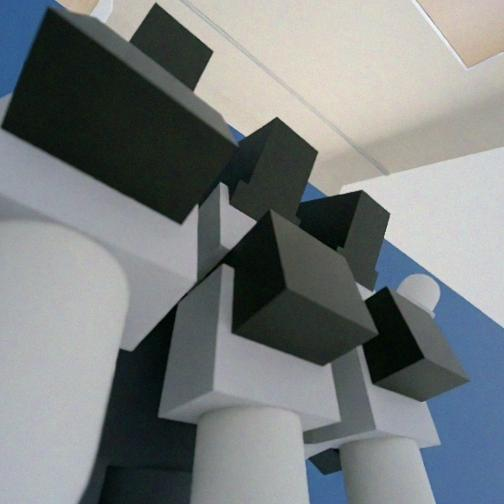

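Call:
move --base '{"translate_m": 0.45}' --speeds '{"translate_m": 0.35}'

Call:
move --base '{"translate_m": 0.45}' --speeds '{"translate_m": 0.35}' --joints '{"joint_1_rad": 1.2, "joint_2_rad": -1.2, "joint_3_rad": 3.142, "joint_4_rad": -2.03, "joint_5_rad": 0.0, "joint_6_rad": -0.3, "joint_7_rad": 2.463}' --cameras '["all"]'

Scene clock: 161.07 s.
move: done
base_odometry: x=-2.124 y=-0.387 heading=+2.484
base_tilt: forward=+0.0 right=+0.3
base_status: done
joint_positions: joint_1_rad=+7.015 joint_2_rad=+0.095 joint_3_rad=+3.132 joint_4_rad=-2.337 joint_5_rad=+0.037 joint_6_rad=+0.785 joint_7_rad=+4.652 hand_index_mcp=-0.951 hand_index_abd=-0.002 hand_index_pip=-0.120 hand_index_dip=+0.603 hand_middle_mcp=-0.950 hand_middle_abd=-0.001 hand_middle_pip=-0.120 hand_middle_dip=+0.602 hand_ring_mcp=-0.848 hand_ring_abd=+0.022 hand_ring_pip=-0.103 hand_ring_dip=+0.608 hand_thumb_cmc=+0.299 hand_thumb_axl=+0.678 hand_thumb_mcp=-0.302 hand_thumb_ipl=+0.168 hand_current_limit=+0.400 hand_speed=-0.500
joint_status: not commanded
hand_state: goal,goal,goal,goal,goal,goal,goal,goal,blocked,blocked,goal,goal,goal,goal,goal,goal
index_mcp_current_ma: 0
index_abd_current_ma: 0
index_pip_current_ma: 0
index_dip_current_ma: 0
middle_mcp_current_ma: 0
middle_abd_current_ma: 0
middle_pip_current_ma: 0
middle_dip_current_ma: 0
ring_mcp_current_ma: 70
ring_abd_current_ma: 11
ring_pip_current_ma: 9
ring_dip_current_ma: 2
thumb_cmc_current_ma: 0
thumb_axl_current_ma: 0
thumb_mcp_current_ma: 0
thumb_ipl_current_ma: 0
hand_goal_index_mcp: -0.950
hand_goal_index_abd: 0.000
hand_goal_index_pip: -0.120
hand_goal_index_dip: 0.600
hand_goal_middle_mcp: -0.950
hand_goal_middle_abd: 0.000
hand_goal_middle_pip: -0.120
hand_goal_middle_dip: 0.600
hand_goal_ring_mcp: -0.900
hand_goal_ring_abd: 0.000
hand_goal_ring_pip: -0.120
hand_goal_ring_dip: 0.600
hand_goal_thumb_cmc: 0.300
hand_goal_thumb_axl: 0.678
hand_goal_thumb_mcp: -0.300
hand_goal_thumb_ipl: 0.168
motor_effort: joint_1_rad=+0(1) joint_2_rad=-16(18) joint_3_rad=-1(2) joint_4_rad=+14(15) joint_5_rad=-1(1) joint_6_rad=+8(9) joint_7_rad=+0(1)
hand_pose: x=+0.5893 y=-0.2903 z=+0.8647 quat_wxyz=(+0.643, +0.263, +0.685, -0.220) (m; base frame)
hand_target: x=+0.5827 y=-0.3128 z=+0.8410 quat_wxyz=(+0.614, +0.274, +0.699, -0.241) (m; base frame)
hand_status: not commanded
pictures: none

Scene clock: 164.30 s.
move: done
base_odometry: x=-2.480 y=-0.112 heading=+2.484
base_tilt: forward=+0.0 right=+0.3
base_status: done
joint_positions: joint_1_rad=+7.457 joint_2_rad=-1.166 joint_3_rad=+3.132 joint_4_rad=-2.048 joint_5_rad=+0.037 joint_6_rad=-0.256 joint_7_rad=+2.529 hand_index_mcp=-0.956 hand_index_abd=-0.001 hand_index_pip=-0.120 hand_index_dip=+0.603 hand_middle_mcp=-0.955 hand_middle_abd=-0.001 hand_middle_pip=-0.120 hand_middle_dip=+0.602 hand_ring_mcp=-0.848 hand_ring_abd=+0.022 hand_ring_pip=-0.103 hand_ring_dip=+0.608 hand_thumb_cmc=+0.304 hand_thumb_axl=+0.679 hand_thumb_mcp=-0.301 hand_thumb_ipl=+0.168 hand_current_limit=+0.400 hand_speed=-0.500
joint_status: all done
hand_state: goal,goal,goal,goal,goal,goal,goal,goal,blocked,blocked,goal,goal,goal,goal,goal,goal
index_mcp_current_ma: -2
index_abd_current_ma: 0
index_pip_current_ma: 0
index_dip_current_ma: 0
middle_mcp_current_ma: -1
middle_abd_current_ma: 0
middle_pip_current_ma: 0
middle_dip_current_ma: 0
ring_mcp_current_ma: 70
ring_abd_current_ma: 11
ring_pip_current_ma: 9
ring_dip_current_ma: 2
thumb_cmc_current_ma: 1
thumb_axl_current_ma: 0
thumb_mcp_current_ma: 0
thumb_ipl_current_ma: 0
hand_goal_index_mcp: -0.950
hand_goal_index_abd: 0.000
hand_goal_index_pip: -0.120
hand_goal_index_dip: 0.600
hand_goal_middle_mcp: -0.950
hand_goal_middle_abd: 0.000
hand_goal_middle_pip: -0.120
hand_goal_middle_dip: 0.600
hand_goal_ring_mcp: -0.900
hand_goal_ring_abd: 0.000
hand_goal_ring_pip: -0.120
hand_goal_ring_dip: 0.600
hand_goal_thumb_cmc: 0.300
hand_goal_thumb_axl: 0.678
hand_goal_thumb_mcp: -0.300
hand_goal_thumb_ipl: 0.168
motor_effort: joint_1_rad=+0(1) joint_2_rad=+15(18) joint_3_rad=+0(2) joint_4_rad=+14(18) joint_5_rad=+0(2) joint_6_rad=+7(10) joint_7_rad=+0(2)
hand_pose: x=+0.1028 y=-0.1203 z=+1.2273 quat_wxyz=(+0.746, +0.537, -0.048, +0.391) (m; base frame)
hand_target: x=+0.0866 y=-0.1095 z=+1.2220 quat_wxyz=(+0.731, +0.529, -0.082, +0.423) (m; base frame)
hand_status: not commanded
pictures: base_camera, wrist_camera

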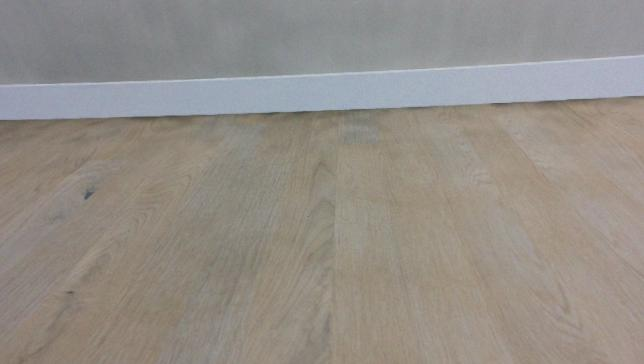

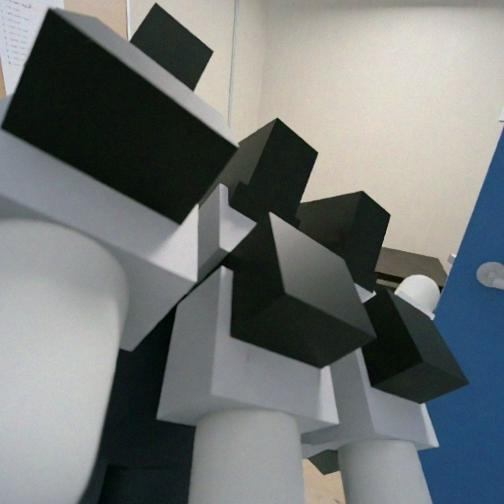

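Call:
zoom_image --camera "wrist_camera" --region '[340, 210, 504, 320]'

Scaled by 3.073.

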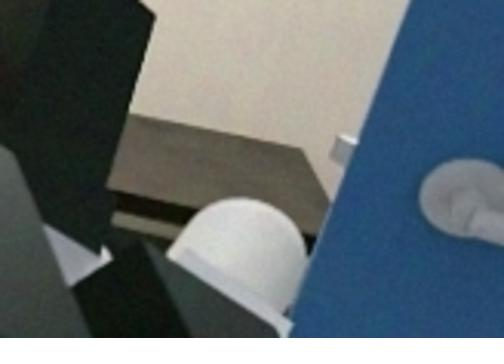

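Call:
move --base '{"translate_m": -1.5, "strafe_m": -0.05}' --joints '{"joint_1_rad": 0.0}'

Call:
move --base '{"translate_m": -0.544, "strafe_m": -1.49, "rotate_rad": -3.142}' --joints '{"joint_1_rad": -0.3, "hand_index_mcp": 0.75, "hand_middle_mcp": 0.75, "hand_ring_mcp": 0.754, "hand_index_pip": 0.576, "hand_middle_pip": 0.576, "hand_ring_pip": 0.576, "hand_index_dip": 0.696, "hand_middle_dip": 0.696, "hand_ring_dip": 0.696}' --cameras '["all"]'

Scene clock: 187.87 s.
move: done
base_odometry: x=-1.262 y=-0.989 heading=+2.485
base_tilt: forward=-0.1 right=+0.3
base_status: done
joint_positions: joint_1_rad=+6.308 joint_2_rad=-1.172 joint_3_rad=+3.132 joint_4_rad=-2.043 joint_5_rad=+0.037 joint_6_rad=-0.260 joint_7_rad=+2.527 hand_index_mcp=-0.957 hand_index_abd=-0.001 hand_index_pip=-0.120 hand_index_dip=+0.603 hand_middle_mcp=-0.956 hand_middle_abd=-0.001 hand_middle_pip=-0.120 hand_middle_dip=+0.602 hand_ring_mcp=-0.848 hand_ring_abd=+0.022 hand_ring_pip=-0.103 hand_ring_dip=+0.608 hand_thumb_cmc=+0.305 hand_thumb_axl=+0.679 hand_thumb_mcp=-0.300 hand_thumb_ipl=+0.168 hand_current_limit=+0.400 hand_speed=-0.500
joint_status: all done
hand_state: goal,goal,goal,goal,goal,goal,goal,goal,blocked,blocked,goal,goal,goal,goal,goal,goal
index_mcp_current_ma: -2
index_abd_current_ma: 0
index_pip_current_ma: 0
index_dip_current_ma: 0
middle_mcp_current_ma: -1
middle_abd_current_ma: 0
middle_pip_current_ma: 0
middle_dip_current_ma: 0
ring_mcp_current_ma: 70
ring_abd_current_ma: 11
ring_pip_current_ma: 9
ring_dip_current_ma: 2
thumb_cmc_current_ma: 1
thumb_axl_current_ma: 0
thumb_mcp_current_ma: 0
thumb_ipl_current_ma: 0
hand_goal_index_mcp: -0.950
hand_goal_index_abd: 0.000
hand_goal_index_pip: -0.120
hand_goal_index_dip: 0.600
hand_goal_middle_mcp: -0.950
hand_goal_middle_abd: 0.000
hand_goal_middle_pip: -0.120
hand_goal_middle_dip: 0.600
hand_goal_ring_mcp: -0.900
hand_goal_ring_abd: 0.000
hand_goal_ring_pip: -0.120
hand_goal_ring_dip: 0.600
hand_goal_thumb_cmc: 0.300
hand_goal_thumb_axl: 0.678
hand_goal_thumb_mcp: -0.300
hand_goal_thumb_ipl: 0.168
motor_effort: joint_1_rad=+0(2) joint_2_rad=+16(19) joint_3_rad=+0(2) joint_4_rad=+15(16) joint_5_rad=+1(1) joint_6_rad=+7(8) joint_7_rad=+0(1)
hand_pose: x=+0.2178 y=-0.0641 z=+1.2293 quat_wxyz=(+0.414, +0.474, +0.250, +0.736) (m; base frame)
hand_target: x=+0.2093 y=-0.0699 z=+1.2220 quat_wxyz=(+0.364, +0.483, +0.231, +0.762) (m; base frame)
hand_status: not commanded
pictures: none

Scene clock: 192.97 s.
move: done
base_odometry: x=+0.079 y=-0.141 heading=-0.658
base_tilt: forward=-0.1 right=+0.3
base_status: done
joint_positions: joint_1_rad=+6.002 joint_2_rad=-1.172 joint_3_rad=+3.132 joint_4_rad=-2.043 joint_5_rad=+0.037 joint_6_rad=-0.260 joint_7_rad=+2.527 hand_index_mcp=+0.757 hand_index_abd=+0.000 hand_index_pip=+0.576 hand_index_dip=+0.693 hand_middle_mcp=+0.756 hand_middle_abd=+0.000 hand_middle_pip=+0.576 hand_middle_dip=+0.694 hand_ring_mcp=+0.761 hand_ring_abd=+0.006 hand_ring_pip=+0.576 hand_ring_dip=+0.694 hand_thumb_cmc=+0.305 hand_thumb_axl=+0.679 hand_thumb_mcp=-0.300 hand_thumb_ipl=+0.168 hand_current_limit=+0.400 hand_speed=-0.500
joint_status: all done
hand_state: goal,goal,goal,goal,goal,goal,goal,goal,goal,goal,goal,goal,goal,goal,goal,goal
index_mcp_current_ma: 2
index_abd_current_ma: 0
index_pip_current_ma: 0
index_dip_current_ma: 0
middle_mcp_current_ma: 2
middle_abd_current_ma: 0
middle_pip_current_ma: 0
middle_dip_current_ma: 0
ring_mcp_current_ma: 2
ring_abd_current_ma: 1
ring_pip_current_ma: 0
ring_dip_current_ma: 0
thumb_cmc_current_ma: 1
thumb_axl_current_ma: 0
thumb_mcp_current_ma: 0
thumb_ipl_current_ma: 0
hand_goal_index_mcp: 0.750
hand_goal_index_abd: 0.000
hand_goal_index_pip: 0.576
hand_goal_index_dip: 0.696
hand_goal_middle_mcp: 0.750
hand_goal_middle_abd: 0.000
hand_goal_middle_pip: 0.576
hand_goal_middle_dip: 0.696
hand_goal_ring_mcp: 0.754
hand_goal_ring_abd: 0.000
hand_goal_ring_pip: 0.576
hand_goal_ring_dip: 0.696
hand_goal_thumb_cmc: 0.300
hand_goal_thumb_axl: 0.678
hand_goal_thumb_mcp: -0.300
hand_goal_thumb_ipl: 0.168
motor_effort: joint_1_rad=+0(1) joint_2_rad=+16(17) joint_3_rad=+0(3) joint_4_rad=+15(16) joint_5_rad=+0(1) joint_6_rad=+9(9) joint_7_rad=+0(1)
hand_pose: x=+0.2326 y=-0.0313 z=+1.2292 quat_wxyz=(+0.296, +0.431, +0.319, +0.790) (m; base frame)
hand_target: x=+0.2259 y=-0.0401 z=+1.2220 quat_wxyz=(+0.246, +0.443, +0.300, +0.808) (m; base frame)
hand_status: not commanded
pictures: base_camera, wrist_camera

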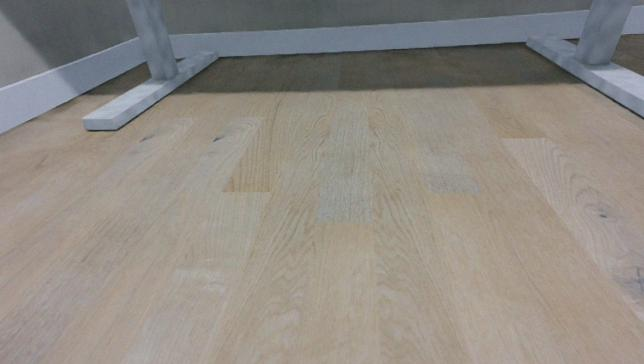

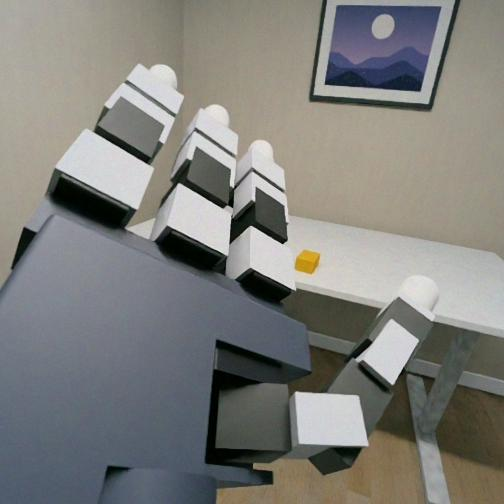

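Call:
zoom_image --camera "wrist_camera" --region '[280, 200, 504, 340]'

Scaled by 2.250.

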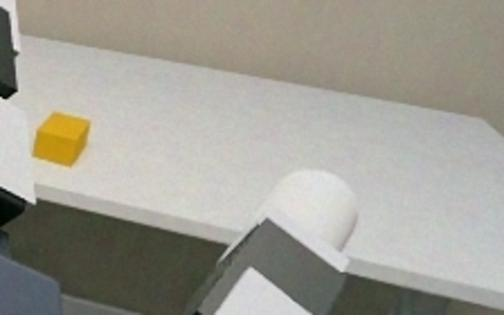

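Call:
move --base '{"translate_m": 0.0515, "strafe_m": 0.079, "rotate_rad": -0.122}' --joints '{"joint_1_rad": 0.0, "joint_2_rad": -0.077, "joint_3_rad": 3.13, "joint_4_rad": -1.65, "joint_5_rad": 0.0, "joint_6_rad": -0.12, "joint_7_rad": -0.05, "hand_index_mcp": 0.411, "hand_middle_mcp": 0.411, "hand_index_pip": 0.066, "hand_middle_pip": 0.066, "hand_index_dip": 0.551, "hand_middle_dip": 0.551, "hand_ring_mcp": 0.754, "hand_thumb_cmc": -0.571, "hand_thumb_mcp": 0.449}' --min_time_s 3 --cameras '["all"]'

Scene clock: 251.07 s.
move: done
base_odometry: x=+0.168 y=-0.110 heading=-0.780
base_tilt: forward=+0.0 right=+0.3
base_status: done
joint_positions: joint_1_rad=+6.258 joint_2_rad=-0.106 joint_3_rad=+3.132 joint_4_rad=-1.671 joint_5_rad=+0.037 joint_6_rad=-0.156 joint_7_rad=+0.017 hand_index_mcp=+0.406 hand_index_abd=+0.001 hand_index_pip=+0.068 hand_index_dip=+0.555 hand_middle_mcp=+0.406 hand_middle_abd=+0.001 hand_middle_pip=+0.068 hand_middle_dip=+0.555 hand_ring_mcp=+0.746 hand_ring_abd=+0.003 hand_ring_pip=+0.576 hand_ring_dip=+0.694 hand_thumb_cmc=-0.567 hand_thumb_axl=+0.679 hand_thumb_mcp=+0.450 hand_thumb_ipl=+0.168 hand_current_limit=+0.400 hand_speed=-0.500
joint_status: all done
hand_state: goal,goal,goal,goal,goal,goal,goal,goal,goal,goal,goal,goal,goal,goal,goal,goal
index_mcp_current_ma: -2
index_abd_current_ma: 0
index_pip_current_ma: 0
index_dip_current_ma: 0
middle_mcp_current_ma: -1
middle_abd_current_ma: 0
middle_pip_current_ma: 0
middle_dip_current_ma: 0
ring_mcp_current_ma: -3
ring_abd_current_ma: 0
ring_pip_current_ma: 0
ring_dip_current_ma: 0
thumb_cmc_current_ma: 0
thumb_axl_current_ma: 0
thumb_mcp_current_ma: 0
thumb_ipl_current_ma: 0
hand_goal_index_mcp: 0.412
hand_goal_index_abd: 0.000
hand_goal_index_pip: 0.066
hand_goal_index_dip: 0.552
hand_goal_middle_mcp: 0.412
hand_goal_middle_abd: 0.000
hand_goal_middle_pip: 0.066
hand_goal_middle_dip: 0.552
hand_goal_ring_mcp: 0.754
hand_goal_ring_abd: 0.000
hand_goal_ring_pip: 0.576
hand_goal_ring_dip: 0.696
hand_goal_thumb_cmc: -0.570
hand_goal_thumb_axl: 0.678
hand_goal_thumb_mcp: 0.450
hand_goal_thumb_ipl: 0.168
motor_effort: joint_1_rad=+0(2) joint_2_rad=-15(19) joint_3_rad=+0(2) joint_4_rad=+19(19) joint_5_rad=+0(2) joint_6_rad=+9(10) joint_7_rad=+0(1)
hand_pose: x=+0.6731 y=+0.0378 z=+0.9714 quat_wxyz=(-0.455, +0.558, -0.513, +0.467) (m; base frame)
hand_target: x=+0.6895 y=+0.0351 z=+0.9807 quat_wxyz=(-0.483, +0.520, -0.539, +0.454) (m; base frame)
hand_status: not commanded
pictures: base_camera, wrist_camera

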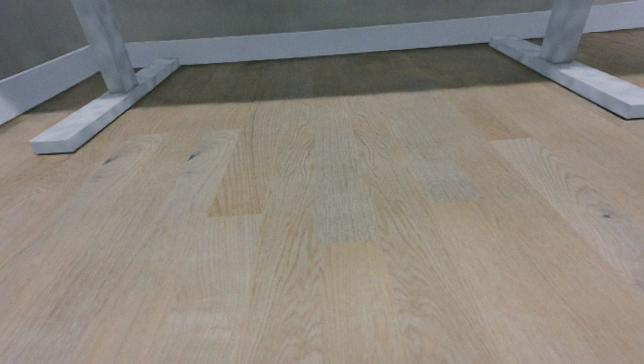

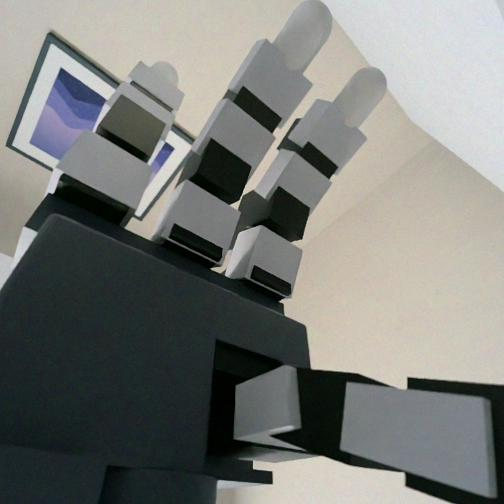

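Call:
move --base '{"translate_m": 0.4, "strafe_m": -0.012}' --speeds '{"translate_m": 0.25}'

Call:
move --joints '{"joint_4_rad": -1.85, "joint_6_rad": 0.03}' --min_time_s 1.5 --cameras '["wrist_camera"]'

Scene clock: 258.33 s.
move: done
base_odometry: x=+0.444 y=-0.400 heading=-0.780
base_tilt: forward=+0.0 right=+0.3
base_status: done
joint_positions: joint_1_rad=+6.258 joint_2_rad=-0.099 joint_3_rad=+3.132 joint_4_rad=-1.669 joint_5_rad=+0.037 joint_6_rad=-0.153 joint_7_rad=+0.015 hand_index_mcp=+0.405 hand_index_abd=+0.001 hand_index_pip=+0.067 hand_index_dip=+0.555 hand_middle_mcp=+0.406 hand_middle_abd=+0.001 hand_middle_pip=+0.067 hand_middle_dip=+0.555 hand_ring_mcp=+0.745 hand_ring_abd=+0.003 hand_ring_pip=+0.576 hand_ring_dip=+0.694 hand_thumb_cmc=-0.568 hand_thumb_axl=+0.679 hand_thumb_mcp=+0.450 hand_thumb_ipl=+0.168 hand_current_limit=+0.400 hand_speed=-0.500
joint_status: not commanded
hand_state: goal,goal,goal,goal,goal,goal,goal,goal,goal,goal,goal,goal,goal,goal,goal,goal
index_mcp_current_ma: -2
index_abd_current_ma: 0
index_pip_current_ma: 0
index_dip_current_ma: 0
middle_mcp_current_ma: -2
middle_abd_current_ma: 0
middle_pip_current_ma: 0
middle_dip_current_ma: 0
ring_mcp_current_ma: -3
ring_abd_current_ma: 0
ring_pip_current_ma: 0
ring_dip_current_ma: 0
thumb_cmc_current_ma: 0
thumb_axl_current_ma: 0
thumb_mcp_current_ma: 0
thumb_ipl_current_ma: 0
hand_goal_index_mcp: 0.412
hand_goal_index_abd: 0.000
hand_goal_index_pip: 0.066
hand_goal_index_dip: 0.552
hand_goal_middle_mcp: 0.412
hand_goal_middle_abd: 0.000
hand_goal_middle_pip: 0.066
hand_goal_middle_dip: 0.552
hand_goal_ring_mcp: 0.754
hand_goal_ring_abd: 0.000
hand_goal_ring_pip: 0.576
hand_goal_ring_dip: 0.696
hand_goal_thumb_cmc: -0.570
hand_goal_thumb_axl: 0.678
hand_goal_thumb_mcp: 0.450
hand_goal_thumb_ipl: 0.168
motor_effort: joint_1_rad=+0(1) joint_2_rad=-15(18) joint_3_rad=-1(2) joint_4_rad=+19(20) joint_5_rad=+0(1) joint_6_rad=+9(9) joint_7_rad=+0(0)
hand_pose: x=+0.6756 y=+0.0377 z=+0.9698 quat_wxyz=(-0.455, +0.558, -0.514, +0.466) (m; base frame)
hand_target: x=+0.6895 y=+0.0351 z=+0.9807 quat_wxyz=(-0.483, +0.520, -0.539, +0.454) (m; base frame)
hand_status: not commanded
pictures: none

Scene clock: 260.13 s.
move: done
base_odometry: x=+0.444 y=-0.400 heading=-0.780
base_tilt: forward=+0.0 right=+0.3
base_status: not commanded
joint_positions: joint_1_rad=+6.258 joint_2_rad=-0.099 joint_3_rad=+3.132 joint_4_rad=-1.826 joint_5_rad=+0.037 joint_6_rad=-0.007 joint_7_rad=+0.015 hand_index_mcp=+0.405 hand_index_abd=+0.001 hand_index_pip=+0.067 hand_index_dip=+0.555 hand_middle_mcp=+0.406 hand_middle_abd=+0.001 hand_middle_pip=+0.067 hand_middle_dip=+0.555 hand_ring_mcp=+0.745 hand_ring_abd=+0.003 hand_ring_pip=+0.576 hand_ring_dip=+0.694 hand_thumb_cmc=-0.568 hand_thumb_axl=+0.679 hand_thumb_mcp=+0.450 hand_thumb_ipl=+0.168 hand_current_limit=+0.400 hand_speed=-0.500
joint_status: all done
hand_state: goal,goal,goal,goal,goal,goal,goal,goal,goal,goal,goal,goal,goal,goal,goal,goal
index_mcp_current_ma: -2
index_abd_current_ma: 0
index_pip_current_ma: 0
index_dip_current_ma: 0
middle_mcp_current_ma: -2
middle_abd_current_ma: 0
middle_pip_current_ma: 0
middle_dip_current_ma: 0
ring_mcp_current_ma: -3
ring_abd_current_ma: 0
ring_pip_current_ma: 0
ring_dip_current_ma: 0
thumb_cmc_current_ma: 0
thumb_axl_current_ma: 0
thumb_mcp_current_ma: 0
thumb_ipl_current_ma: 0
hand_goal_index_mcp: 0.412
hand_goal_index_abd: 0.000
hand_goal_index_pip: 0.066
hand_goal_index_dip: 0.552
hand_goal_middle_mcp: 0.412
hand_goal_middle_abd: 0.000
hand_goal_middle_pip: 0.066
hand_goal_middle_dip: 0.552
hand_goal_ring_mcp: 0.754
hand_goal_ring_abd: 0.000
hand_goal_ring_pip: 0.576
hand_goal_ring_dip: 0.696
hand_goal_thumb_cmc: -0.570
hand_goal_thumb_axl: 0.678
hand_goal_thumb_mcp: 0.450
hand_goal_thumb_ipl: 0.168
motor_effort: joint_1_rad=+0(1) joint_2_rad=-15(16) joint_3_rad=-1(2) joint_4_rad=+18(20) joint_5_rad=+0(1) joint_6_rad=+9(10) joint_7_rad=+0(1)
hand_pose: x=+0.6703 y=+0.0391 z=+0.9180 quat_wxyz=(-0.454, +0.562, -0.515, +0.462) (m; base frame)
hand_target: x=+0.6767 y=+0.0349 z=+0.9040 quat_wxyz=(-0.469, +0.531, -0.551, +0.441) (m; base frame)
hand_status: not commanded
pictures: wrist_camera

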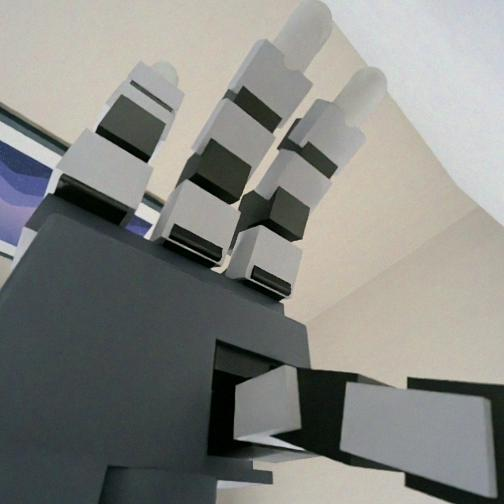

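Call:
move --joints '{"joint_4_rad": -1.95, "joint_6_rad": 0.12}' --min_time_s 1.2 --cameras '["wrist_camera"]'

Scene clock: 271.57 s.
move: done
base_odometry: x=+0.444 y=-0.400 heading=-0.780
base_tilt: forward=+0.0 right=+0.3
base_status: not commanded
joint_positions: joint_1_rad=+6.258 joint_2_rad=-0.099 joint_3_rad=+3.132 joint_4_rad=-1.924 joint_5_rad=+0.037 joint_6_rad=+0.083 joint_7_rad=+0.015 hand_index_mcp=+0.405 hand_index_abd=+0.001 hand_index_pip=+0.067 hand_index_dip=+0.555 hand_middle_mcp=+0.406 hand_middle_abd=+0.001 hand_middle_pip=+0.067 hand_middle_dip=+0.555 hand_ring_mcp=+0.745 hand_ring_abd=+0.003 hand_ring_pip=+0.576 hand_ring_dip=+0.694 hand_thumb_cmc=-0.568 hand_thumb_axl=+0.679 hand_thumb_mcp=+0.450 hand_thumb_ipl=+0.168 hand_current_limit=+0.400 hand_speed=-0.500
joint_status: all done
hand_state: goal,goal,goal,goal,goal,goal,goal,goal,goal,goal,goal,goal,goal,goal,goal,goal
index_mcp_current_ma: -2
index_abd_current_ma: 0
index_pip_current_ma: 0
index_dip_current_ma: 0
middle_mcp_current_ma: -2
middle_abd_current_ma: 0
middle_pip_current_ma: 0
middle_dip_current_ma: 0
ring_mcp_current_ma: -3
ring_abd_current_ma: 0
ring_pip_current_ma: 0
ring_dip_current_ma: 0
thumb_cmc_current_ma: 0
thumb_axl_current_ma: 0
thumb_mcp_current_ma: 0
thumb_ipl_current_ma: 0
hand_goal_index_mcp: 0.412
hand_goal_index_abd: 0.000
hand_goal_index_pip: 0.066
hand_goal_index_dip: 0.552
hand_goal_middle_mcp: 0.412
hand_goal_middle_abd: 0.000
hand_goal_middle_pip: 0.066
hand_goal_middle_dip: 0.552
hand_goal_ring_mcp: 0.754
hand_goal_ring_abd: 0.000
hand_goal_ring_pip: 0.576
hand_goal_ring_dip: 0.696
hand_goal_thumb_cmc: -0.570
hand_goal_thumb_axl: 0.678
hand_goal_thumb_mcp: 0.450
hand_goal_thumb_ipl: 0.168
motor_effort: joint_1_rad=+0(1) joint_2_rad=-15(16) joint_3_rad=+0(1) joint_4_rad=+18(19) joint_5_rad=+0(1) joint_6_rad=+9(10) joint_7_rad=+0(0)
hand_pose: x=+0.6628 y=+0.0398 z=+0.8853 quat_wxyz=(-0.452, +0.564, -0.516, +0.459) (m; base frame)
hand_target: x=+0.6675 y=+0.0348 z=+0.8707 quat_wxyz=(-0.466, +0.533, -0.554, +0.439) (m; base frame)
hand_status: not commanded
pictures: wrist_camera

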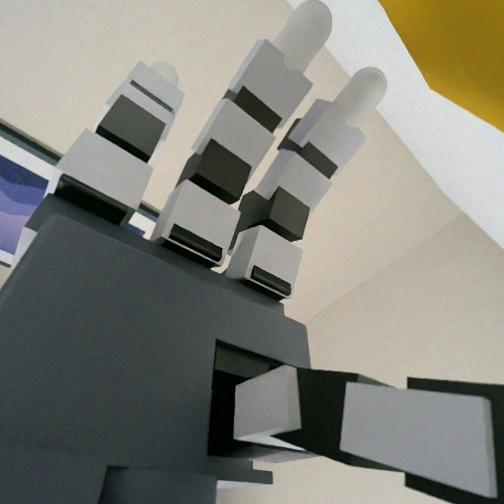

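Call:
move --joints '{"joint_4_rad": -1.985, "joint_6_rad": 0.155}' --min_time_s 1 --cameras '["wrist_camera"]'

Scene clock: 291.17 s.
move: done
base_odometry: x=+0.444 y=-0.400 heading=-0.780
base_tilt: forward=+0.0 right=+0.3
base_status: not commanded
joint_positions: joint_1_rad=+6.258 joint_2_rad=-0.099 joint_3_rad=+3.132 joint_4_rad=-1.958 joint_5_rad=+0.037 joint_6_rad=+0.118 joint_7_rad=+0.015 hand_index_mcp=+0.405 hand_index_abd=+0.001 hand_index_pip=+0.067 hand_index_dip=+0.555 hand_middle_mcp=+0.406 hand_middle_abd=+0.001 hand_middle_pip=+0.067 hand_middle_dip=+0.555 hand_ring_mcp=+0.745 hand_ring_abd=+0.003 hand_ring_pip=+0.576 hand_ring_dip=+0.694 hand_thumb_cmc=-0.568 hand_thumb_axl=+0.679 hand_thumb_mcp=+0.450 hand_thumb_ipl=+0.168 hand_current_limit=+0.400 hand_speed=-0.500
joint_status: all done
hand_state: goal,goal,goal,goal,goal,goal,goal,goal,goal,goal,goal,goal,goal,goal,goal,goal
index_mcp_current_ma: -2
index_abd_current_ma: 0
index_pip_current_ma: 0
index_dip_current_ma: 0
middle_mcp_current_ma: -2
middle_abd_current_ma: 0
middle_pip_current_ma: 0
middle_dip_current_ma: 0
ring_mcp_current_ma: -3
ring_abd_current_ma: 0
ring_pip_current_ma: 0
ring_dip_current_ma: 0
thumb_cmc_current_ma: 0
thumb_axl_current_ma: 0
thumb_mcp_current_ma: 0
thumb_ipl_current_ma: 0
hand_goal_index_mcp: 0.412
hand_goal_index_abd: 0.000
hand_goal_index_pip: 0.066
hand_goal_index_dip: 0.552
hand_goal_middle_mcp: 0.412
hand_goal_middle_abd: 0.000
hand_goal_middle_pip: 0.066
hand_goal_middle_dip: 0.552
hand_goal_ring_mcp: 0.754
hand_goal_ring_abd: 0.000
hand_goal_ring_pip: 0.576
hand_goal_ring_dip: 0.696
hand_goal_thumb_cmc: -0.570
hand_goal_thumb_axl: 0.678
hand_goal_thumb_mcp: 0.450
hand_goal_thumb_ipl: 0.168
motor_effort: joint_1_rad=+0(1) joint_2_rad=-14(15) joint_3_rad=-1(1) joint_4_rad=+18(19) joint_5_rad=+0(1) joint_6_rad=+9(10) joint_7_rad=+0(0)
hand_pose: x=+0.6601 y=+0.0401 z=+0.8754 quat_wxyz=(-0.453, +0.564, -0.516, +0.459) (m; base frame)
hand_target: x=+0.6641 y=+0.0347 z=+0.8603 quat_wxyz=(-0.466, +0.533, -0.554, +0.439) (m; base frame)
hand_status: not commanded
pictures: wrist_camera

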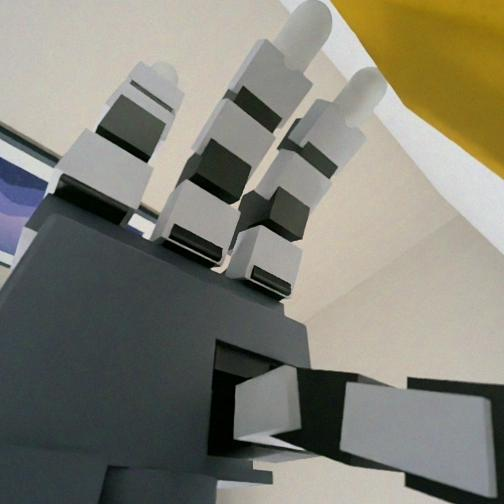

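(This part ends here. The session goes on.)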